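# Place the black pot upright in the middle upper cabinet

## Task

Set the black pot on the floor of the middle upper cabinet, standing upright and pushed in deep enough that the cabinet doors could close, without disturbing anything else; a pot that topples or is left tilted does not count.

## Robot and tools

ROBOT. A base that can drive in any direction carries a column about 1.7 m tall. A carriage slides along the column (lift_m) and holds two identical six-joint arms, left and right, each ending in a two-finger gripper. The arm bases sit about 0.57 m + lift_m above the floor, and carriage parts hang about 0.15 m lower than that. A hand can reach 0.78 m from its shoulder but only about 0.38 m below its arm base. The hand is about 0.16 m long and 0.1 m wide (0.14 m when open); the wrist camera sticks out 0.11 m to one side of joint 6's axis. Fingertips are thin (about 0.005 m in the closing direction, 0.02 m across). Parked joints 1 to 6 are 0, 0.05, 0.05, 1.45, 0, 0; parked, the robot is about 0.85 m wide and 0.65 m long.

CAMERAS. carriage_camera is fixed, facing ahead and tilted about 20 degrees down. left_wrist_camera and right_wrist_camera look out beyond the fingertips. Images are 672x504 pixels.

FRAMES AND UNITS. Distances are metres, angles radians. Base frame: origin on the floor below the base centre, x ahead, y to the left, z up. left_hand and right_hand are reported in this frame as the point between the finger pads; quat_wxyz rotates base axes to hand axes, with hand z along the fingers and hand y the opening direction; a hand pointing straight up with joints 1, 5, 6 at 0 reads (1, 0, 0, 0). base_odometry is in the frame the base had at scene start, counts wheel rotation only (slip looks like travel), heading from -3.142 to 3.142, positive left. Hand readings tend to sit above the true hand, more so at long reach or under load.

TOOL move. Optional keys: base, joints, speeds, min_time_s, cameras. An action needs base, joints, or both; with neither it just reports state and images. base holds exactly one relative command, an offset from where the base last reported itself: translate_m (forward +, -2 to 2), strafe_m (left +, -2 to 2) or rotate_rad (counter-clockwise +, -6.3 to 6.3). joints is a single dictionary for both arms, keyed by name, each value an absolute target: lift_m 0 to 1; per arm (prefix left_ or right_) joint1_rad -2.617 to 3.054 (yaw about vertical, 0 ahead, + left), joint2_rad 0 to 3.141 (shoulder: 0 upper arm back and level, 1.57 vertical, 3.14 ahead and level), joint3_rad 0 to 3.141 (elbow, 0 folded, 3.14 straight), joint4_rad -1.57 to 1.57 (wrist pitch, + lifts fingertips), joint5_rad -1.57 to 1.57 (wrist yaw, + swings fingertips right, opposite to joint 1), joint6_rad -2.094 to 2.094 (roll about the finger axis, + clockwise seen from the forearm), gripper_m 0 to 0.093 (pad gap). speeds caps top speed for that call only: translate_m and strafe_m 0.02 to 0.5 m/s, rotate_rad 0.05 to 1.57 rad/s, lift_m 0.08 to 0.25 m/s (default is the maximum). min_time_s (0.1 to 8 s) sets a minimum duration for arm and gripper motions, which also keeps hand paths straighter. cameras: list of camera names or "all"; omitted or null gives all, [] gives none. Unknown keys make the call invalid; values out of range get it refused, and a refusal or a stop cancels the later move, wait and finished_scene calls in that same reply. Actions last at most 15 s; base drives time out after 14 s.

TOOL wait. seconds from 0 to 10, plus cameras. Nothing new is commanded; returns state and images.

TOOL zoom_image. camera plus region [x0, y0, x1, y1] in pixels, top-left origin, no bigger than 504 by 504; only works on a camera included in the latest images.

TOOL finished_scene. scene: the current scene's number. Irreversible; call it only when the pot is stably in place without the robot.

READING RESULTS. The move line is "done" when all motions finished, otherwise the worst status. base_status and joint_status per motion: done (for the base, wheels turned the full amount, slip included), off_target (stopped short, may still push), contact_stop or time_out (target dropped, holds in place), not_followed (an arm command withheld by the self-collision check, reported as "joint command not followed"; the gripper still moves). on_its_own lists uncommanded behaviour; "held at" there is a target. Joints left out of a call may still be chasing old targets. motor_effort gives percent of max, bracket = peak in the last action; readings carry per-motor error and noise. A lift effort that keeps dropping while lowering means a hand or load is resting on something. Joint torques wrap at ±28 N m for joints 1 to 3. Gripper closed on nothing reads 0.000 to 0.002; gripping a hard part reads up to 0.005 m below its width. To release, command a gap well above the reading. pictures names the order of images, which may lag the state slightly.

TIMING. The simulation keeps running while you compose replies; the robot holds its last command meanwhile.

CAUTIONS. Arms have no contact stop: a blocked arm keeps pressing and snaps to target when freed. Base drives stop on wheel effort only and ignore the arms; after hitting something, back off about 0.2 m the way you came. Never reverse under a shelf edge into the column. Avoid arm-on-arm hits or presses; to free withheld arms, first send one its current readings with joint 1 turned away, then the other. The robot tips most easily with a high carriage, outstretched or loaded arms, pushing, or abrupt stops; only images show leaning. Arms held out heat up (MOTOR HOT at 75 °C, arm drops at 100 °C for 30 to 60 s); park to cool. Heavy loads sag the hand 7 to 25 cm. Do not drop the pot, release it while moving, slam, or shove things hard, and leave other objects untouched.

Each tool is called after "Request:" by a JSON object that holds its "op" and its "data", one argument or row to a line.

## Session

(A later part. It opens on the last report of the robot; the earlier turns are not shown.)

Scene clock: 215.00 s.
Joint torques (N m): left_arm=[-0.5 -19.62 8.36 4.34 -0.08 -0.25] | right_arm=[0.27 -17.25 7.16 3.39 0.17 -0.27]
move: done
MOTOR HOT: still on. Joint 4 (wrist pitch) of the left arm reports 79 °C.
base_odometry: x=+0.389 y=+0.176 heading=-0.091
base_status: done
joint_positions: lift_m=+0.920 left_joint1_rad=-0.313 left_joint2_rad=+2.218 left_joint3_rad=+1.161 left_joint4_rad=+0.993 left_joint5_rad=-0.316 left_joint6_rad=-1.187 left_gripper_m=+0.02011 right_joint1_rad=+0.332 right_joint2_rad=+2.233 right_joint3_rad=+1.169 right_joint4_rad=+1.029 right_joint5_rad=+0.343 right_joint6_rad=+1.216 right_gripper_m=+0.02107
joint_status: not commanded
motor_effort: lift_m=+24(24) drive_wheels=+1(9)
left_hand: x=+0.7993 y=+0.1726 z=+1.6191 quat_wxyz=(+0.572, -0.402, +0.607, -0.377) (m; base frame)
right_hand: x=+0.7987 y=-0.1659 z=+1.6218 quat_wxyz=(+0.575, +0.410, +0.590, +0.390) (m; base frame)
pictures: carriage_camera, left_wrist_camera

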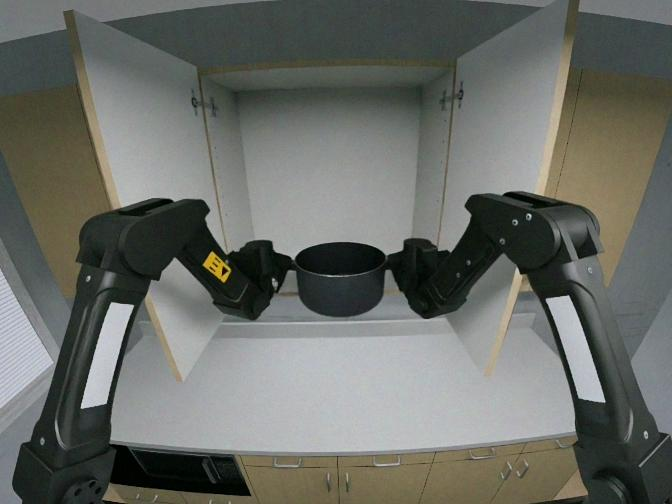

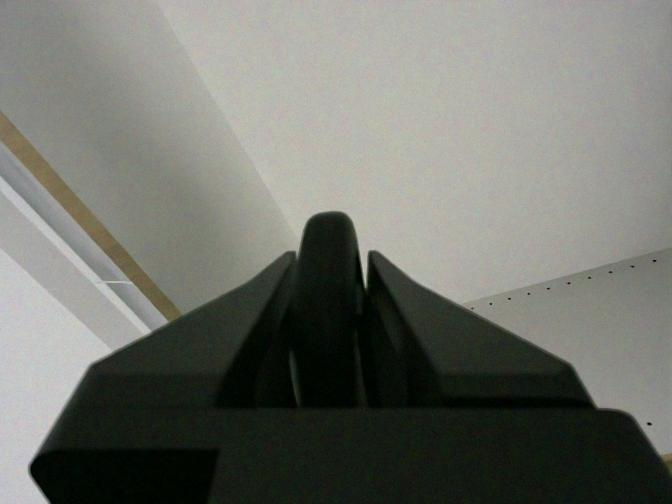

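Request:
{"op": "move", "data": {
  "base": {"translate_m": 0.275},
  "speeds": {"translate_m": 0.15},
  "cameras": ["carriage_camera", "left_wrist_camera", "right_wrist_camera"]
}}

Request:
{"op": "zoom_image", "data": {
  "camera": "carriage_camera",
  "region": [150, 20, 520, 340]
}}

Scene clock: 218.67 s.
Joint torques (N m): left_arm=[-0.54 -19.54 8.4 4.34 -0.06 -0.26] | right_arm=[0.34 -17.21 7.23 3.37 0.16 -0.26]
move: done
MOTOR HOT: still on. Joint 4 (wrist pitch) of the left arm reports 80 °C.
base_odometry: x=+0.663 y=+0.150 heading=-0.092
base_status: done
joint_positions: lift_m=+0.920 left_joint1_rad=-0.313 left_joint2_rad=+2.218 left_joint3_rad=+1.161 left_joint4_rad=+0.993 left_joint5_rad=-0.316 left_joint6_rad=-1.187 left_gripper_m=+0.02011 right_joint1_rad=+0.332 right_joint2_rad=+2.233 right_joint3_rad=+1.169 right_joint4_rad=+1.028 right_joint5_rad=+0.343 right_joint6_rad=+1.216 right_gripper_m=+0.02107
joint_status: not commanded
motor_effort: lift_m=+24(24) drive_wheels=-5(9)
left_hand: x=+0.7993 y=+0.1726 z=+1.6190 quat_wxyz=(+0.572, -0.402, +0.607, -0.377) (m; base frame)
right_hand: x=+0.7987 y=-0.1659 z=+1.6217 quat_wxyz=(+0.575, +0.410, +0.591, +0.390) (m; base frame)
pictures: carriage_camera, left_wrist_camera, right_wrist_camera

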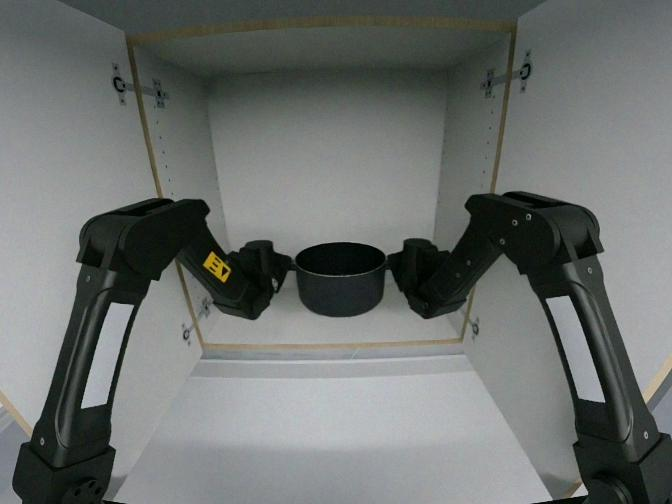

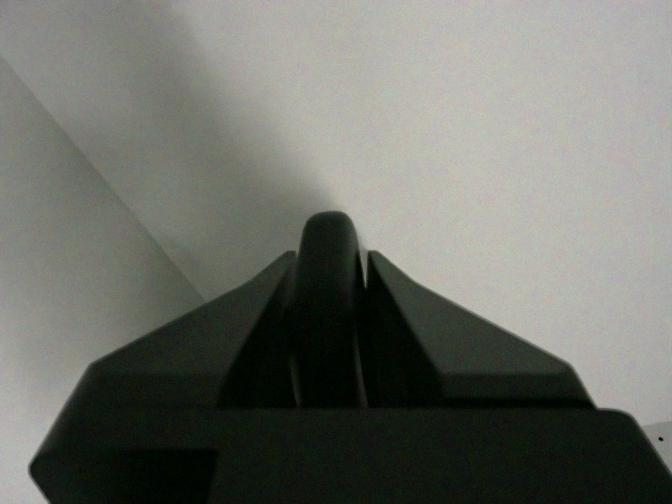

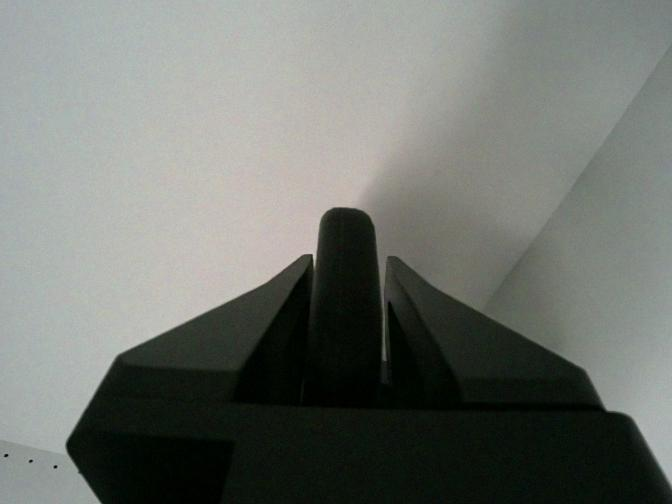

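Scaled by 1.362 from the camera's 672x504 image, which has a finer 960x720 frame.

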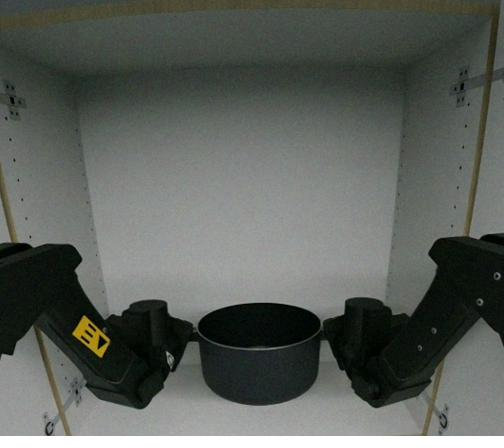

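Request:
{"op": "move", "data": {
  "base": {"translate_m": 0.035},
  "joints": {"lift_m": 0.885},
  "speeds": {"translate_m": 0.05, "lift_m": 0.08},
  "cameras": ["carriage_camera"]
}}

Request:
{"op": "move", "data": {
  "joints": {"lift_m": 0.865},
  "speeds": {"lift_m": 0.08},
  "cameras": ["carriage_camera"]
}}

Scene clock: 221.30 s.
Joint torques (N m): left_arm=[-0.53 -19.67 8.47 4.39 -0.11 -0.25] | right_arm=[0.31 -17.28 7.16 3.43 0.21 -0.28]
move: done
MOTOR HOT: still on. Joint 4 (wrist pitch) of the left arm reports 81 °C.
base_odometry: x=+0.698 y=+0.147 heading=-0.093
base_status: done
joint_positions: lift_m=+0.885 left_joint1_rad=-0.313 left_joint2_rad=+2.218 left_joint3_rad=+1.160 left_joint4_rad=+0.988 left_joint5_rad=-0.314 left_joint6_rad=-1.187 left_gripper_m=+0.02011 right_joint1_rad=+0.332 right_joint2_rad=+2.233 right_joint3_rad=+1.169 right_joint4_rad=+1.023 right_joint5_rad=+0.340 right_joint6_rad=+1.217 right_gripper_m=+0.02107
joint_status: all done
motor_effort: lift_m=+23(23) drive_wheels=+9(12)
left_hand: x=+0.7990 y=+0.1725 z=+1.5825 quat_wxyz=(+0.571, -0.402, +0.609, -0.376) (m; base frame)
right_hand: x=+0.7986 y=-0.1653 z=+1.5857 quat_wxyz=(+0.573, +0.410, +0.593, +0.390) (m; base frame)
pictures: carriage_camera

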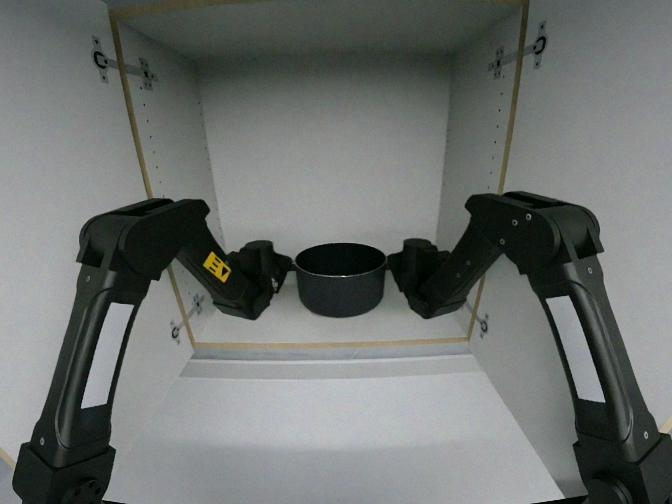

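Scene clock: 221.93 s.
Joint torques (N m): left_arm=[-0.53 -19.63 8.47 4.43 -0.11 -0.26] | right_arm=[0.31 -17.17 7.16 3.47 0.21 -0.29]
move: done
MOTOR HOT: still on. Joint 4 (wrist pitch) of the left arm reports 81 °C.
base_odometry: x=+0.697 y=+0.147 heading=-0.093
base_status: not commanded
joint_positions: lift_m=+0.865 left_joint1_rad=-0.313 left_joint2_rad=+2.218 left_joint3_rad=+1.160 left_joint4_rad=+0.987 left_joint5_rad=-0.314 left_joint6_rad=-1.187 left_gripper_m=+0.02011 right_joint1_rad=+0.332 right_joint2_rad=+2.233 right_joint3_rad=+1.169 right_joint4_rad=+1.022 right_joint5_rad=+0.340 right_joint6_rad=+1.217 right_gripper_m=+0.02107
joint_status: all done
motor_effort: lift_m=+22(22) drive_wheels=+7(10)
left_hand: x=+0.7990 y=+0.1725 z=+1.5625 quat_wxyz=(+0.570, -0.402, +0.610, -0.375) (m; base frame)
right_hand: x=+0.7986 y=-0.1653 z=+1.5657 quat_wxyz=(+0.573, +0.410, +0.593, +0.390) (m; base frame)
pictures: carriage_camera

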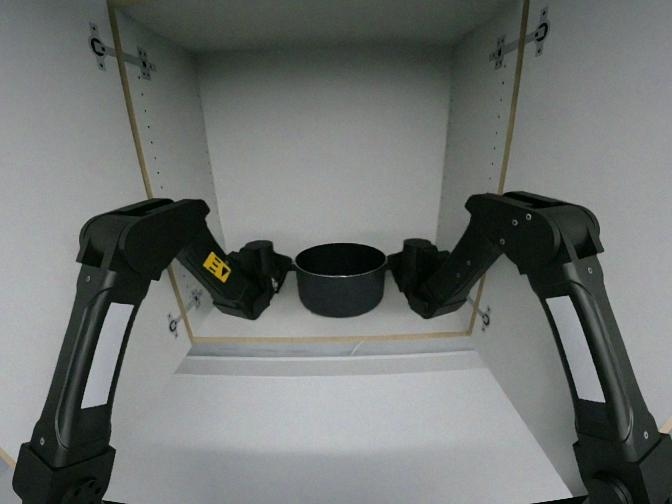

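Request:
{"op": "move", "data": {
  "joints": {"lift_m": 0.848},
  "speeds": {"lift_m": 0.08},
  "cameras": []
}}

Request:
{"op": "move", "data": {
  "joints": {"lift_m": 0.834},
  "speeds": {"lift_m": 0.08},
  "cameras": ["carriage_camera"]
}}

Scene clock: 223.43 s.
Joint torques (N m): left_arm=[-0.54 -19.63 8.53 4.4 -0.08 -0.25] | right_arm=[0.23 -17.17 7.09 3.46 0.23 -0.29]
move: done
MOTOR HOT: still on. Joint 4 (wrist pitch) of the left arm reports 80 °C.
base_odometry: x=+0.697 y=+0.147 heading=-0.093
base_status: not commanded
joint_positions: lift_m=+0.848 left_joint1_rad=-0.313 left_joint2_rad=+2.218 left_joint3_rad=+1.160 left_joint4_rad=+0.987 left_joint5_rad=-0.314 left_joint6_rad=-1.187 left_gripper_m=+0.02011 right_joint1_rad=+0.332 right_joint2_rad=+2.233 right_joint3_rad=+1.169 right_joint4_rad=+1.021 right_joint5_rad=+0.340 right_joint6_rad=+1.217 right_gripper_m=+0.02107
joint_status: all done
motor_effort: lift_m=+22(22) drive_wheels=+8(9)
left_hand: x=+0.7990 y=+0.1725 z=+1.5453 quat_wxyz=(+0.570, -0.403, +0.610, -0.375) (m; base frame)
right_hand: x=+0.7986 y=-0.1654 z=+1.5485 quat_wxyz=(+0.573, +0.410, +0.593, +0.389) (m; base frame)
pictures: none
No camera images: "cameras" was empty.

Scene clock: 224.00 s.
Joint torques (N m): left_arm=[-0.5 -19.66 8.4 4.43 -0.1 -0.25] | right_arm=[0.25 -17.22 7.21 3.46 0.21 -0.3]
move: done
MOTOR HOT: still on. Joint 4 (wrist pitch) of the left arm reports 80 °C.
base_odometry: x=+0.697 y=+0.147 heading=-0.093
base_status: not commanded
joint_positions: lift_m=+0.834 left_joint1_rad=-0.313 left_joint2_rad=+2.218 left_joint3_rad=+1.160 left_joint4_rad=+0.986 left_joint5_rad=-0.314 left_joint6_rad=-1.187 left_gripper_m=+0.02011 right_joint1_rad=+0.332 right_joint2_rad=+2.234 right_joint3_rad=+1.169 right_joint4_rad=+1.021 right_joint5_rad=+0.340 right_joint6_rad=+1.217 right_gripper_m=+0.02107
joint_status: all done
motor_effort: lift_m=+22(22) drive_wheels=+8(10)
left_hand: x=+0.7990 y=+0.1725 z=+1.5311 quat_wxyz=(+0.570, -0.403, +0.610, -0.375) (m; base frame)
right_hand: x=+0.7986 y=-0.1654 z=+1.5342 quat_wxyz=(+0.573, +0.411, +0.594, +0.389) (m; base frame)
pictures: carriage_camera

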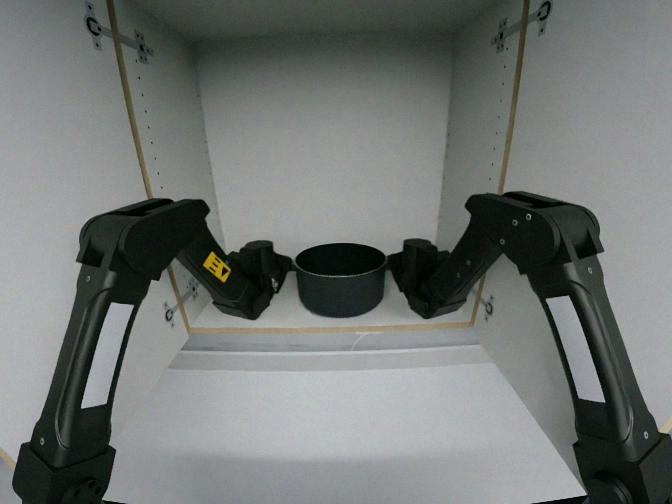

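Request:
{"op": "move", "data": {
  "joints": {"lift_m": 0.824},
  "speeds": {"lift_m": 0.08},
  "cameras": []
}}

Request:
{"op": "move", "data": {
  "joints": {"lift_m": 0.814},
  "speeds": {"lift_m": 0.08},
  "cameras": ["carriage_camera"]
}}

Scene clock: 225.53 s.
Joint torques (N m): left_arm=[-0.53 -19.74 8.44 4.46 -0.09 -0.26] | right_arm=[0.27 -17.39 7.23 3.45 0.2 -0.27]
move: done
MOTOR HOT: still on. Joint 4 (wrist pitch) of the left arm reports 80 °C.
base_odometry: x=+0.697 y=+0.147 heading=-0.093
base_status: not commanded
joint_positions: lift_m=+0.824 left_joint1_rad=-0.313 left_joint2_rad=+2.219 left_joint3_rad=+1.160 left_joint4_rad=+0.986 left_joint5_rad=-0.314 left_joint6_rad=-1.188 left_gripper_m=+0.02011 right_joint1_rad=+0.332 right_joint2_rad=+2.235 right_joint3_rad=+1.169 right_joint4_rad=+1.021 right_joint5_rad=+0.340 right_joint6_rad=+1.217 right_gripper_m=+0.02107
joint_status: all done
motor_effort: lift_m=+21(22) drive_wheels=+8(9)
left_hand: x=+0.7990 y=+0.1725 z=+1.5207 quat_wxyz=(+0.570, -0.403, +0.610, -0.375) (m; base frame)
right_hand: x=+0.7986 y=-0.1653 z=+1.5236 quat_wxyz=(+0.572, +0.411, +0.594, +0.389) (m; base frame)
pictures: none
No camera images: "cameras" was empty.

Scene clock: 226.10 s.
Joint torques (N m): left_arm=[-0.47 -19.69 8.47 4.28 -0.11 -0.25] | right_arm=[0.25 -17.35 7.28 3.34 0.21 -0.26]
move: done
MOTOR HOT: still on. Joint 4 (wrist pitch) of the left arm reports 80 °C.
base_odometry: x=+0.697 y=+0.147 heading=-0.093
base_status: not commanded
joint_positions: lift_m=+0.814 left_joint1_rad=-0.313 left_joint2_rad=+2.219 left_joint3_rad=+1.160 left_joint4_rad=+0.999 left_joint5_rad=-0.314 left_joint6_rad=-1.188 left_gripper_m=+0.02010 right_joint1_rad=+0.332 right_joint2_rad=+2.235 right_joint3_rad=+1.169 right_joint4_rad=+1.032 right_joint5_rad=+0.341 right_joint6_rad=+1.216 right_gripper_m=+0.02107
joint_status: all done
motor_effort: lift_m=+22(22) drive_wheels=+8(9)
left_hand: x=+0.7992 y=+0.1724 z=+1.5139 quat_wxyz=(+0.573, -0.402, +0.606, -0.379) (m; base frame)
right_hand: x=+0.7987 y=-0.1654 z=+1.5160 quat_wxyz=(+0.575, +0.410, +0.590, +0.392) (m; base frame)
pictures: carriage_camera

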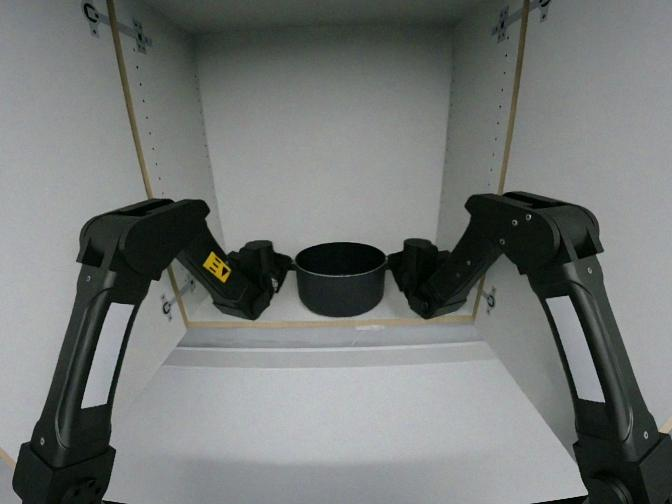

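Request:
{"op": "move", "data": {
  "joints": {"lift_m": 0.838},
  "speeds": {"lift_m": 0.08},
  "cameras": []
}}

Request:
{"op": "move", "data": {
  "base": {"translate_m": 0.03},
  "speeds": {"translate_m": 0.04},
  "cameras": ["carriage_camera"]
}}

Request:
{"op": "zoom_image", "data": {
  "camera": "carriage_camera",
  "region": [0, 300, 250, 504]
}}

Request:
{"op": "zoom_image", "data": {
  "camera": "carriage_camera",
  "region": [422, 300, 672, 504]
}}

Scene clock: 228.93 s.
Joint torques (N m): left_arm=[-0.51 -19.74 8.55 4.32 -0.1 -0.25] | right_arm=[0.18 -17.33 7.13 3.37 0.24 -0.28]
move: done
MOTOR HOT: still on. Joint 4 (wrist pitch) of the left arm reports 81 °C.
base_odometry: x=+0.697 y=+0.147 heading=-0.093
base_status: not commanded
joint_positions: lift_m=+0.837 left_joint1_rad=-0.313 left_joint2_rad=+2.219 left_joint3_rad=+1.160 left_joint4_rad=+0.996 left_joint5_rad=-0.314 left_joint6_rad=-1.188 left_gripper_m=+0.02010 right_joint1_rad=+0.332 right_joint2_rad=+2.235 right_joint3_rad=+1.169 right_joint4_rad=+1.029 right_joint5_rad=+0.341 right_joint6_rad=+1.217 right_gripper_m=+0.02107
joint_status: all done
motor_effort: lift_m=+26(31) drive_wheels=+8(9)
left_hand: x=+0.7992 y=+0.1724 z=+1.5366 quat_wxyz=(+0.572, -0.402, +0.607, -0.378) (m; base frame)
right_hand: x=+0.7987 y=-0.1654 z=+1.5388 quat_wxyz=(+0.574, +0.410, +0.591, +0.391) (m; base frame)
pictures: none
No camera images: "cameras" was empty.

Scene clock: 229.80 s.
Joint torques (N m): left_arm=[-0.23 -19.7 8.49 4.34 -0.09 -0.23] | right_arm=[0.29 -17.39 7.2 3.42 0.22 -0.27]
move: contact_stop
MOTOR HOT: still on. Joint 4 (wrist pitch) of the left arm reports 81 °C.
base_odometry: x=+0.705 y=+0.146 heading=-0.096
base_status: translate_m contact_stop (by the wheels' count: +0.007 of +0.030)
joint_positions: lift_m=+0.837 left_joint1_rad=-0.316 left_joint2_rad=+2.219 left_joint3_rad=+1.160 left_joint4_rad=+0.994 left_joint5_rad=-0.314 left_joint6_rad=-1.191 left_gripper_m=+0.01971 right_joint1_rad=+0.332 right_joint2_rad=+2.235 right_joint3_rad=+1.169 right_joint4_rad=+1.025 right_joint5_rad=+0.341 right_joint6_rad=+1.217 right_gripper_m=+0.02107
joint_status: not commanded
motor_effort: lift_m=+25(26) drive_wheels=+15(54)
left_hand: x=+0.7988 y=+0.1709 z=+1.5362 quat_wxyz=(+0.571, -0.402, +0.607, -0.379) (m; base frame)
right_hand: x=+0.7988 y=-0.1659 z=+1.5379 quat_wxyz=(+0.573, +0.411, +0.592, +0.390) (m; base frame)
pictures: carriage_camera

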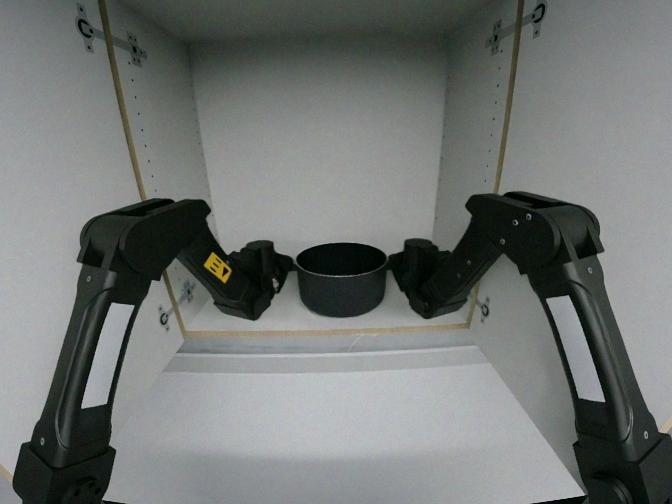

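Scaled by 2.016 from the camera's 672x504 image, which has a finer 960x720 frame.

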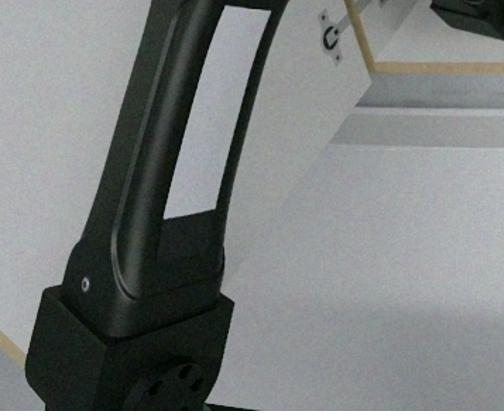

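Scaled by 2.016 from the camera's 672x504 image, which has a finer 960x720 frame.

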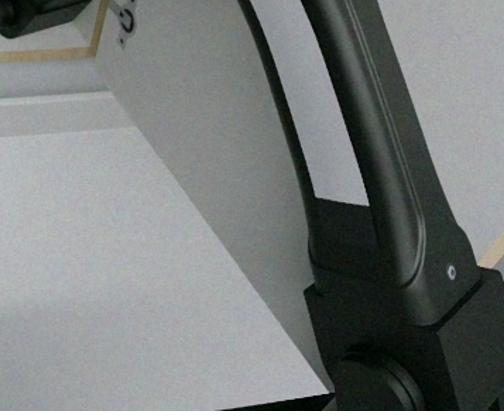

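Request:
{"op": "move", "data": {
  "base": {"translate_m": -0.018},
  "joints": {"lift_m": 0.855},
  "speeds": {"translate_m": 0.05, "lift_m": 0.08},
  "cameras": []
}}

Request:
{"op": "move", "data": {
  "joints": {"left_joint1_rad": -0.281, "left_joint5_rad": -0.287, "left_joint2_rad": 2.303, "left_joint3_rad": 1.477, "left_joint4_rad": 1.035, "right_joint1_rad": 0.300, "right_joint5_rad": 0.320, "right_joint2_rad": 2.333, "right_joint3_rad": 1.477, "right_joint4_rad": 1.025},
  "min_time_s": 2.5,
  "cameras": ["carriage_camera", "left_wrist_camera", "right_wrist_camera"]
}}

Scene clock: 235.40 s.
Joint torques (N m): left_arm=[-0.27 -19.84 8.43 4.32 -0.11 -0.21] | right_arm=[0.32 -17.37 7.23 3.41 0.2 -0.29]
move: done
MOTOR HOT: still on. Joint 4 (wrist pitch) of the left arm reports 84 °C.
base_odometry: x=+0.687 y=+0.148 heading=-0.096
base_status: done
joint_positions: lift_m=+0.855 left_joint1_rad=-0.315 left_joint2_rad=+2.220 left_joint3_rad=+1.160 left_joint4_rad=+0.996 left_joint5_rad=-0.312 left_joint6_rad=-1.191 left_gripper_m=+0.01971 right_joint1_rad=+0.332 right_joint2_rad=+2.235 right_joint3_rad=+1.169 right_joint4_rad=+1.026 right_joint5_rad=+0.341 right_joint6_rad=+1.219 right_gripper_m=+0.02107
joint_status: all done
motor_effort: lift_m=+25(32) drive_wheels=-3(13)
left_hand: x=+0.7989 y=+0.1709 z=+1.5532 quat_wxyz=(+0.571, -0.402, +0.607, -0.380) (m; base frame)
right_hand: x=+0.7988 y=-0.1659 z=+1.5551 quat_wxyz=(+0.573, +0.411, +0.592, +0.390) (m; base frame)
pictures: none
No camera images: "cameras" was empty.

Scene clock: 238.20 s.
Joint torques (N m): left_arm=[0.2 -19.69 12.07 4.23 -0.02 -0.22] | right_arm=[-0.21 -16.96 10.59 3.28 0.1 -0.28]
move: off_target
MOTOR HOT: still on. Joint 4 (wrist pitch) of the left arm reports 84 °C.
base_odometry: x=+0.687 y=+0.148 heading=-0.096
base_status: not commanded
joint_positions: lift_m=+0.855 left_joint1_rad=-0.284 left_joint2_rad=+2.349 left_joint3_rad=+1.407 left_joint4_rad=+0.870 left_joint5_rad=-0.282 left_joint6_rad=-1.191 left_gripper_m=+0.01971 right_joint1_rad=+0.302 right_joint2_rad=+2.361 right_joint3_rad=+1.411 right_joint4_rad=+0.901 right_joint5_rad=+0.313 right_joint6_rad=+1.219 right_gripper_m=+0.02107
joint_status: left_joint3_rad off_target (ended at +1.408, target +1.477); left_joint4_rad off_target (ended at +0.870, target +1.035); right_joint3_rad off_target (ended at +1.411, target +1.477); right_joint4_rad off_target (ended at +0.901, target +1.025); the others done
motor_effort: lift_m=+25(25) drive_wheels=+0(4)
left_hand: x=+0.8471 y=+0.1710 z=+1.5502 quat_wxyz=(+0.568, -0.404, +0.610, -0.377) (m; base frame)
right_hand: x=+0.8458 y=-0.1647 z=+1.5521 quat_wxyz=(+0.571, +0.413, +0.594, +0.388) (m; base frame)
pictures: carriage_camera, left_wrist_camera, right_wrist_camera

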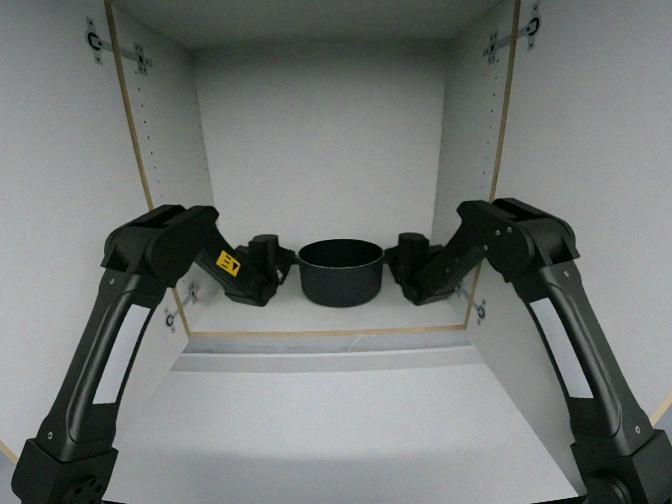

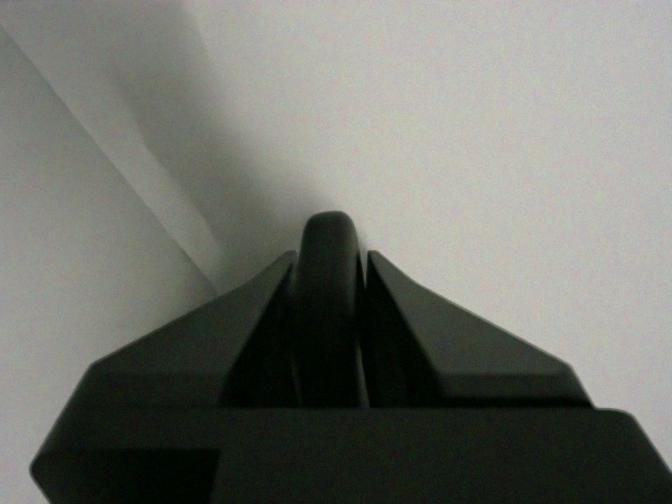

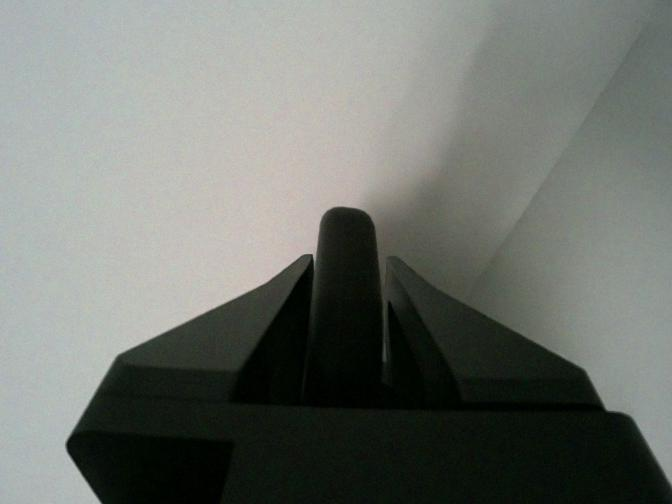

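Request:
{"op": "move", "data": {
  "joints": {"lift_m": 0.826},
  "speeds": {"lift_m": 0.08},
  "cameras": []
}}

Request:
{"op": "move", "data": {
  "joints": {"lift_m": 0.812},
  "speeds": {"lift_m": 0.08},
  "cameras": ["carriage_camera"]
}}

Scene clock: 239.77 s.
Joint torques (N m): left_arm=[0.16 -20.59 11.43 4.31 -0.04 -0.22] | right_arm=[-0.2 -17.87 9.99 3.38 0.12 -0.3]
move: done
MOTOR HOT: still on. Joint 2 (shoulder) of the left arm reports 84 °C.
base_odometry: x=+0.687 y=+0.148 heading=-0.096
base_status: not commanded
joint_positions: lift_m=+0.826 left_joint1_rad=-0.283 left_joint2_rad=+2.358 left_joint3_rad=+1.415 left_joint4_rad=+0.863 left_joint5_rad=-0.281 left_joint6_rad=-1.191 left_gripper_m=+0.01971 right_joint1_rad=+0.301 right_joint2_rad=+2.370 right_joint3_rad=+1.419 right_joint4_rad=+0.895 right_joint5_rad=+0.312 right_joint6_rad=+1.219 right_gripper_m=+0.02107
joint_status: all done
motor_effort: lift_m=+22(22) drive_wheels=-4(4)
left_hand: x=+0.8485 y=+0.1709 z=+1.5183 quat_wxyz=(+0.567, -0.404, +0.612, -0.375) (m; base frame)
right_hand: x=+0.8472 y=-0.1646 z=+1.5201 quat_wxyz=(+0.570, +0.414, +0.596, +0.386) (m; base frame)
pictures: none
No camera images: "cameras" was empty.

Scene clock: 240.30 s.
Joint torques (N m): left_arm=[0.08 -20.57 10.89 3.92 -0.03 -0.28] | right_arm=[-0.09 -17.89 9.59 3.02 0.09 -0.29]
move: done
MOTOR HOT: still on. Joint 2 (shoulder) of the left arm reports 84 °C.
base_odometry: x=+0.687 y=+0.148 heading=-0.096
base_status: not commanded
joint_positions: lift_m=+0.812 left_joint1_rad=-0.283 left_joint2_rad=+2.358 left_joint3_rad=+1.421 left_joint4_rad=+0.897 left_joint5_rad=-0.281 left_joint6_rad=-1.186 left_gripper_m=+0.01971 right_joint1_rad=+0.300 right_joint2_rad=+2.370 right_joint3_rad=+1.425 right_joint4_rad=+0.928 right_joint5_rad=+0.312 right_joint6_rad=+1.215 right_gripper_m=+0.02107
joint_status: all done
motor_effort: lift_m=+22(22) drive_wheels=+0(4)
left_hand: x=+0.8500 y=+0.1706 z=+1.5149 quat_wxyz=(+0.577, -0.399, +0.600, -0.385) (m; base frame)
right_hand: x=+0.8486 y=-0.1652 z=+1.5163 quat_wxyz=(+0.579, +0.409, +0.584, +0.395) (m; base frame)
pictures: carriage_camera

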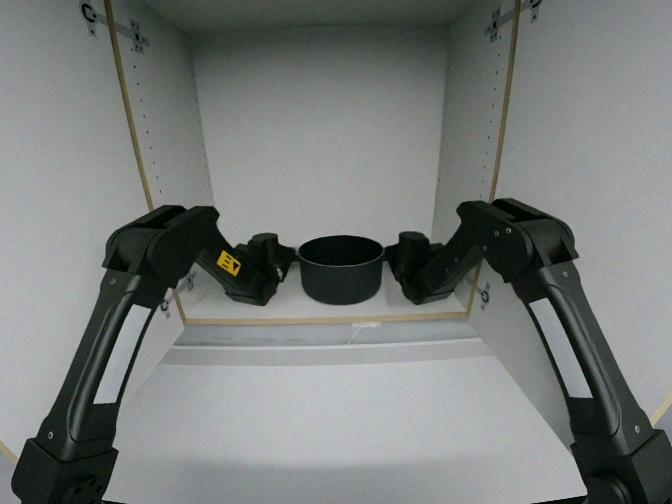

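Request:
{"op": "move", "data": {
  "joints": {"left_joint4_rad": 0.93, "right_joint4_rad": 0.945},
  "min_time_s": 1.0,
  "cameras": ["left_wrist_camera", "right_wrist_camera"]
}}

Scene clock: 243.07 s.
Joint torques (N m): left_arm=[-0.01 -20.62 10.17 3 -0.03 -0.28] | right_arm=[-0.13 -17.95 9.05 2.33 0.07 -0.25]
move: off_target
MOTOR HOT: still on. Joint 2 (shoulder) of the left arm reports 84 °C.
base_odometry: x=+0.687 y=+0.148 heading=-0.096
base_status: not commanded
joint_positions: lift_m=+0.812 left_joint1_rad=-0.282 left_joint2_rad=+2.358 left_joint3_rad=+1.429 left_joint4_rad=+0.876 left_joint5_rad=-0.281 left_joint6_rad=-1.186 left_gripper_m=+0.01971 right_joint1_rad=+0.300 right_joint2_rad=+2.370 right_joint3_rad=+1.432 right_joint4_rad=+0.908 right_joint5_rad=+0.312 right_joint6_rad=+1.215 right_gripper_m=+0.02107
joint_status: left_joint4_rad off_target (ended at +0.876, target +0.930); the others done
motor_effort: lift_m=+22(22) drive_wheels=-1(2)
left_hand: x=+0.8512 y=+0.1708 z=+1.5132 quat_wxyz=(+0.574, -0.400, +0.604, -0.381) (m; base frame)
right_hand: x=+0.8497 y=-0.1648 z=+1.5149 quat_wxyz=(+0.577, +0.410, +0.588, +0.392) (m; base frame)
pictures: left_wrist_camera, right_wrist_camera

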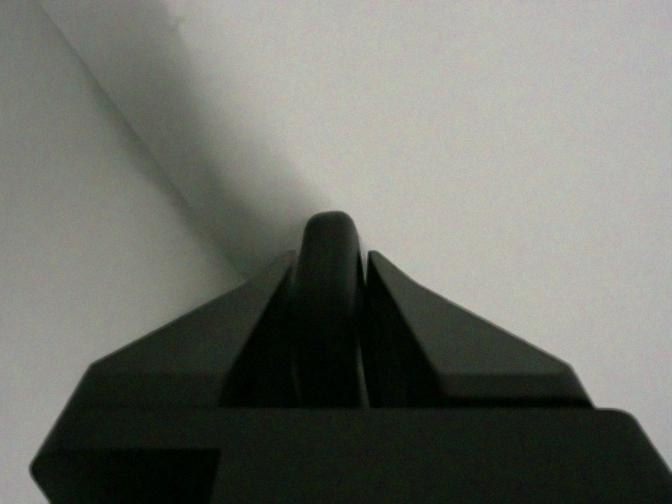

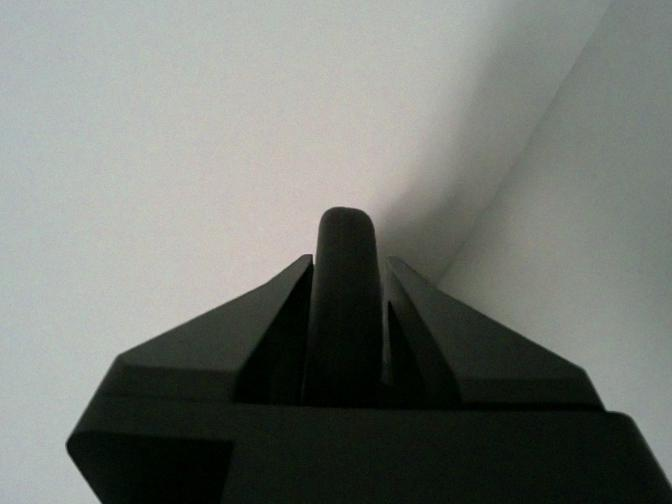

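Request:
{"op": "move", "data": {
  "joints": {"left_gripper_m": 0.09, "right_gripper_m": 0.09},
  "min_time_s": 2.0
}}

Scene clock: 247.93 s.
Joint torques (N m): left_arm=[0.01 -20.7 8.35 2.69 -0.04 -0.01] | right_arm=[-0.06 -17.95 7.91 2.13 0.09 -0.21]
move: done
MOTOR HOT: still on. Joint 2 (shoulder) of the left arm reports 85 °C.
base_odometry: x=+0.687 y=+0.148 heading=-0.096
base_status: not commanded
joint_positions: lift_m=+0.812 left_joint1_rad=-0.282 left_joint2_rad=+2.358 left_joint3_rad=+1.450 left_joint4_rad=+0.900 left_joint5_rad=-0.281 left_joint6_rad=-1.209 left_gripper_m=+0.08990 right_joint1_rad=+0.300 right_joint2_rad=+2.370 right_joint3_rad=+1.447 right_joint4_rad=+0.927 right_joint5_rad=+0.313 right_joint6_rad=+1.212 right_gripper_m=+0.08991
joint_status: all done
motor_effort: lift_m=+22(22) drive_wheels=-4(4)
left_hand: x=+0.8546 y=+0.1698 z=+1.5280 quat_wxyz=(+0.580, -0.402, +0.585, -0.400) (m; base frame)
right_hand: x=+0.8522 y=-0.1644 z=+1.5259 quat_wxyz=(+0.585, +0.406, +0.577, +0.400) (m; base frame)
pictures: carriage_camera, left_wrist_camera, right_wrist_camera

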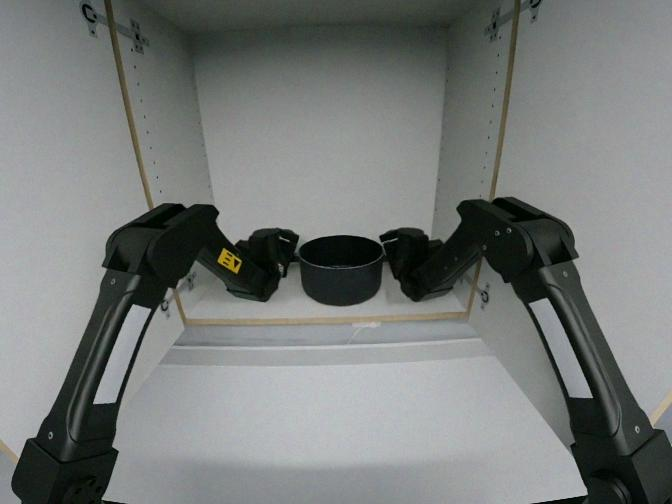

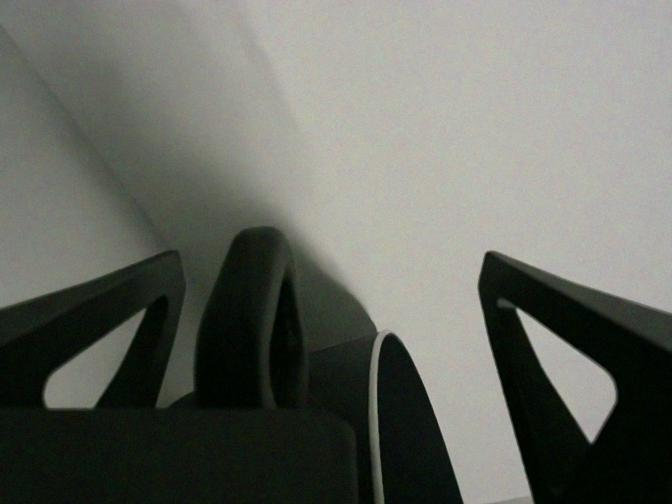

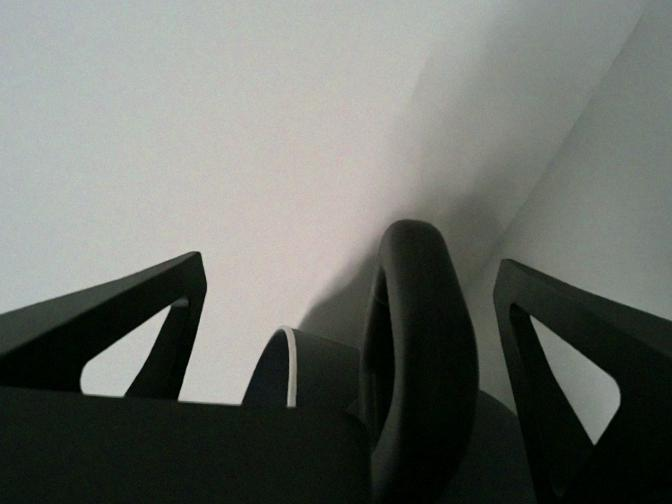

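Request:
{"op": "move", "data": {
  "joints": {"lift_m": 0.798},
  "speeds": {"lift_m": 0.08},
  "cameras": ["left_wrist_camera", "right_wrist_camera"]
}}

Request:
{"op": "move", "data": {
  "base": {"translate_m": -0.1},
  "speeds": {"translate_m": 0.08}
}}

Scene clock: 250.37 s.
Joint torques (N m): left_arm=[0.01 -19.93 7.9 2.59 -0.03 -0.01] | right_arm=[-0.16 -17.78 7.6 2.05 0.07 -0.21]
move: done
MOTOR HOT: still on. Joint 2 (shoulder) of the left arm reports 85 °C.
base_odometry: x=+0.687 y=+0.148 heading=-0.096
base_status: not commanded
joint_positions: lift_m=+0.798 left_joint1_rad=-0.282 left_joint2_rad=+2.350 left_joint3_rad=+1.453 left_joint4_rad=+0.907 left_joint5_rad=-0.281 left_joint6_rad=-1.210 left_gripper_m=+0.08990 right_joint1_rad=+0.300 right_joint2_rad=+2.367 right_joint3_rad=+1.452 right_joint4_rad=+0.933 right_joint5_rad=+0.313 right_joint6_rad=+1.212 right_gripper_m=+0.08991
joint_status: all done
motor_effort: lift_m=+21(22) drive_wheels=-2(4)
left_hand: x=+0.8549 y=+0.1697 z=+1.5225 quat_wxyz=(+0.584, -0.400, +0.578, -0.406) (m; base frame)
right_hand: x=+0.8528 y=-0.1642 z=+1.5170 quat_wxyz=(+0.588, +0.405, +0.573, +0.404) (m; base frame)
pictures: left_wrist_camera, right_wrist_camera

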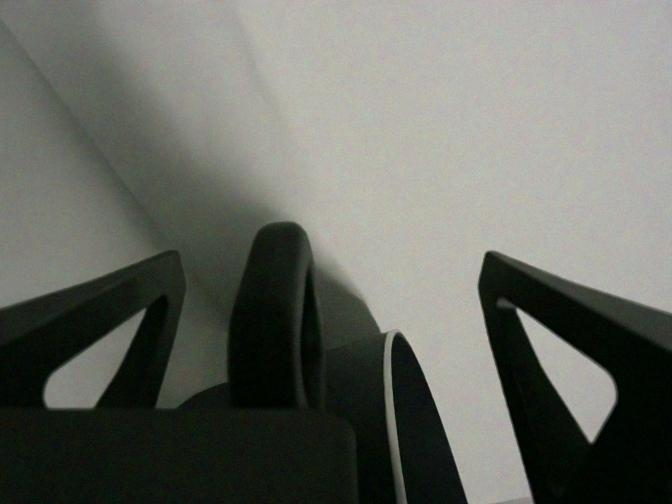

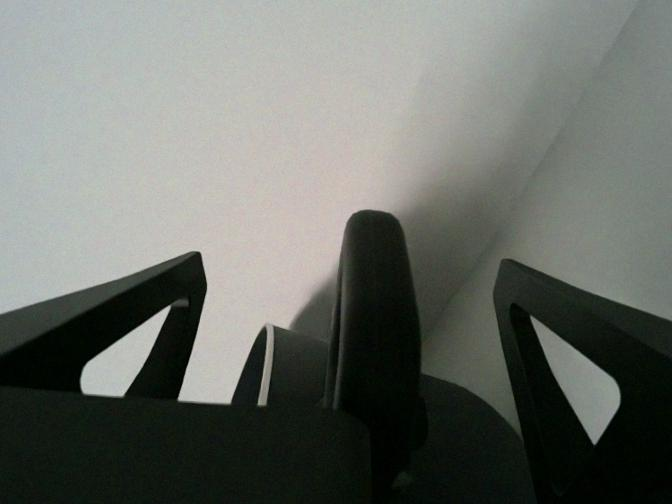

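Scene clock: 252.23 s.
Joint torques (N m): left_arm=[-0.05 -19.89 7.99 2.61 -0.02 0] | right_arm=[-0.12 -17.73 7.58 2.04 0.07 -0.21]
move: done
MOTOR HOT: still on. Joint 2 (shoulder) of the left arm reports 88 °C.
base_odometry: x=+0.587 y=+0.158 heading=-0.095
base_status: done
joint_positions: lift_m=+0.798 left_joint1_rad=-0.282 left_joint2_rad=+2.350 left_joint3_rad=+1.453 left_joint4_rad=+0.908 left_joint5_rad=-0.281 left_joint6_rad=-1.210 left_gripper_m=+0.08990 right_joint1_rad=+0.300 right_joint2_rad=+2.367 right_joint3_rad=+1.452 right_joint4_rad=+0.934 right_joint5_rad=+0.313 right_joint6_rad=+1.212 right_gripper_m=+0.08991
joint_status: not commanded
motor_effort: lift_m=+21(21) drive_wheels=-7(12)
left_hand: x=+0.8550 y=+0.1700 z=+1.5226 quat_wxyz=(+0.584, -0.401, +0.578, -0.406) (m; base frame)
right_hand: x=+0.8528 y=-0.1640 z=+1.5172 quat_wxyz=(+0.588, +0.404, +0.572, +0.404) (m; base frame)
pictures: carriage_camera, left_wrist_camera, right_wrist_camera

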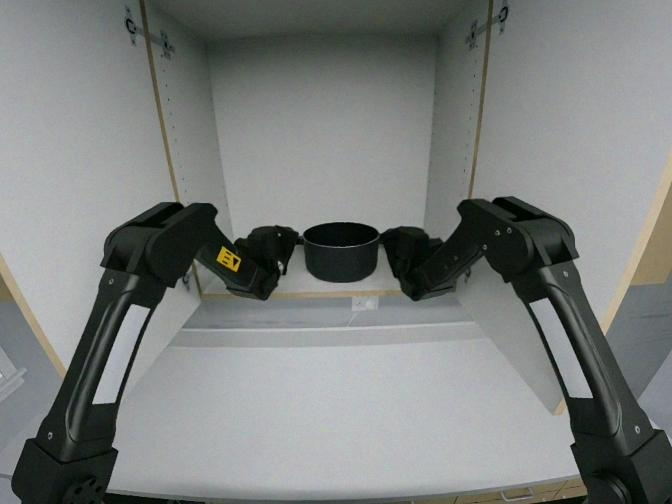

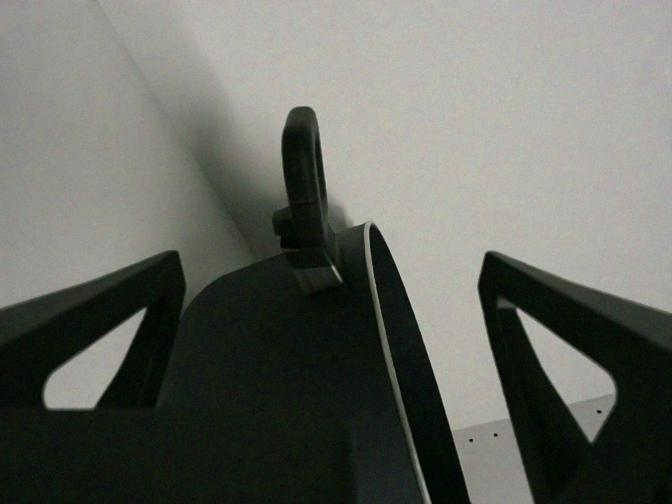

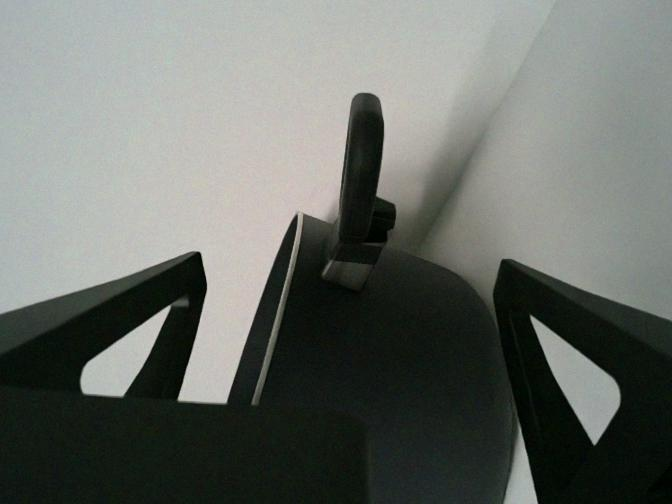

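Request:
{"op": "move", "data": {
  "base": {"translate_m": -0.3},
  "speeds": {"translate_m": 0.25},
  "cameras": ["carriage_camera"]
}}

Request:
{"op": "move", "data": {
  "base": {"translate_m": -0.35},
  "speeds": {"translate_m": 0.25},
  "joints": {"lift_m": 0.6},
  "cameras": ["carriage_camera"]
}}

Request:
{"op": "move", "data": {
  "joints": {"left_joint1_rad": 0, "left_joint2_rad": 0.8, "left_joint3_rad": 0.6, "left_joint4_rad": 1.2, "left_joint5_rad": 0, "left_joint6_rad": 0, "right_joint1_rad": 0, "right_joint2_rad": 0.8, "right_joint3_rad": 0.6, "right_joint4_rad": 1.2, "right_joint5_rad": 0, "right_joint6_rad": 0},
  "min_time_s": 2.5,
  "cameras": ["carriage_camera"]
}}

Scene clock: 255.53 s.
Joint torques (N m): left_arm=[0.03 -19.93 7.95 2.57 -0.02 -0.01] | right_arm=[-0.08 -17.72 7.66 2.05 0.06 -0.23]
move: done
MOTOR HOT: still on. Joint 2 (shoulder) of the left arm reports 91 °C.
base_odometry: x=+0.289 y=+0.186 heading=-0.096
base_status: done
joint_positions: lift_m=+0.798 left_joint1_rad=-0.282 left_joint2_rad=+2.350 left_joint3_rad=+1.454 left_joint4_rad=+0.908 left_joint5_rad=-0.281 left_joint6_rad=-1.210 left_gripper_m=+0.08990 right_joint1_rad=+0.301 right_joint2_rad=+2.367 right_joint3_rad=+1.452 right_joint4_rad=+0.934 right_joint5_rad=+0.313 right_joint6_rad=+1.212 right_gripper_m=+0.08991
joint_status: not commanded
motor_effort: lift_m=+21(21) drive_wheels=-7(12)
left_hand: x=+0.8550 y=+0.1700 z=+1.5229 quat_wxyz=(+0.584, -0.400, +0.578, -0.406) (m; base frame)
right_hand: x=+0.8527 y=-0.1635 z=+1.5172 quat_wxyz=(+0.588, +0.404, +0.572, +0.404) (m; base frame)
pictures: carriage_camera

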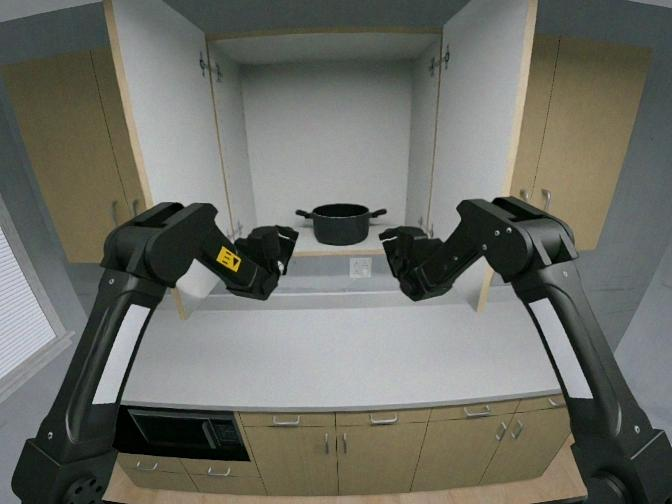

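Scene clock: 258.23 s.
Joint torques (N m): left_arm=[-0.05 -18.71 7.57 2.54 -0.02 -0.01] | right_arm=[-0.17 -17.02 7.15 2.06 0.06 -0.22]
move: done
MOTOR HOT: still on. Joint 2 (shoulder) of the left arm reports 92 °C.
base_odometry: x=-0.060 y=+0.220 heading=-0.097
base_status: done
joint_positions: lift_m=+0.600 left_joint1_rad=-0.282 left_joint2_rad=+2.339 left_joint3_rad=+1.459 left_joint4_rad=+0.911 left_joint5_rad=-0.281 left_joint6_rad=-1.210 left_gripper_m=+0.08990 right_joint1_rad=+0.301 right_joint2_rad=+2.360 right_joint3_rad=+1.458 right_joint4_rad=+0.933 right_joint5_rad=+0.313 right_joint6_rad=+1.211 right_gripper_m=+0.08991
joint_status: all done
motor_effort: lift_m=+21(22) drive_wheels=-7(12)
left_hand: x=+0.8554 y=+0.1700 z=+1.3346 quat_wxyz=(+0.588, -0.399, +0.571, -0.411) (m; base frame)
right_hand: x=+0.8533 y=-0.1633 z=+1.3262 quat_wxyz=(+0.590, +0.403, +0.568, +0.408) (m; base frame)
pictures: carriage_camera

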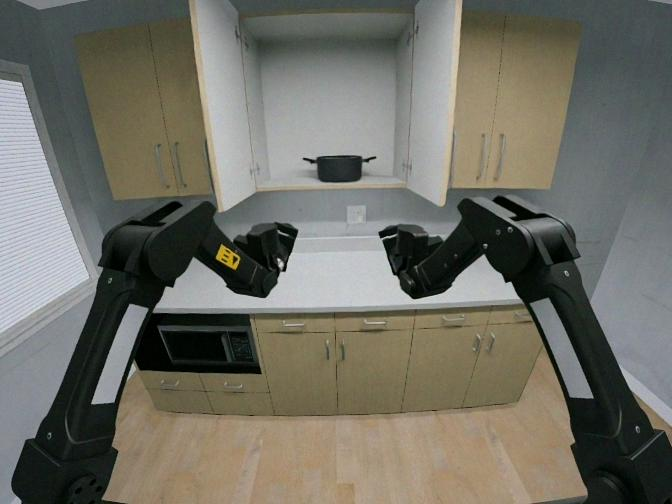

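Scene clock: 261.07 s.
Joint torques (N m): left_arm=[0.58 -0.66 5.46 1.15 0.16 0.15] | right_arm=[-0.64 -0.05 5.24 0.83 -0.22 -0.16]
move: done
MOTOR HOT: still on. Joint 2 (shoulder) of the left arm reports 90 °C.
base_odometry: x=-0.060 y=+0.220 heading=-0.097
base_status: not commanded
joint_positions: lift_m=+0.600 left_joint1_rad=-0.006 left_joint2_rad=+0.803 left_joint3_rad=+0.604 left_joint4_rad=+1.181 left_joint5_rad=-0.013 left_joint6_rad=-0.013 left_gripper_m=+0.08990 right_joint1_rad=+0.005 right_joint2_rad=+0.803 right_joint3_rad=+0.608 right_joint4_rad=+1.189 right_joint5_rad=+0.016 right_joint6_rad=+0.014 right_gripper_m=+0.08992
joint_status: all done
motor_effort: lift_m=+21(21) drive_wheels=+2(7)
left_hand: x=+0.4478 y=+0.3043 z=+1.6927 quat_wxyz=(+0.957, -0.007, +0.290, -0.007) (m; base frame)
right_hand: x=+0.4453 y=-0.3050 z=+1.6954 quat_wxyz=(+0.959, +0.009, +0.284, +0.007) (m; base frame)
pictures: carriage_camera

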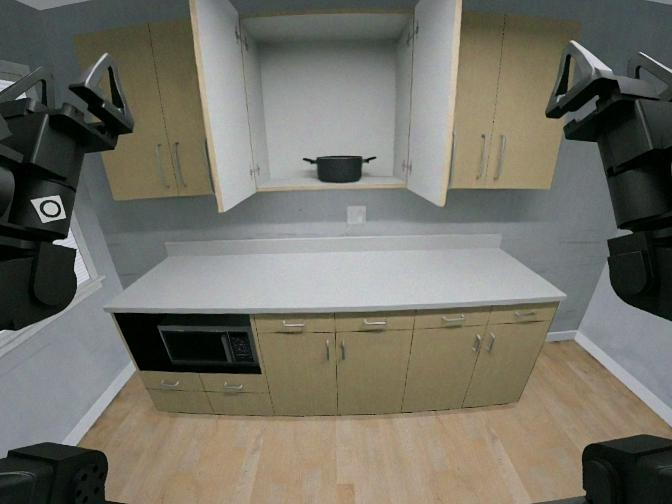

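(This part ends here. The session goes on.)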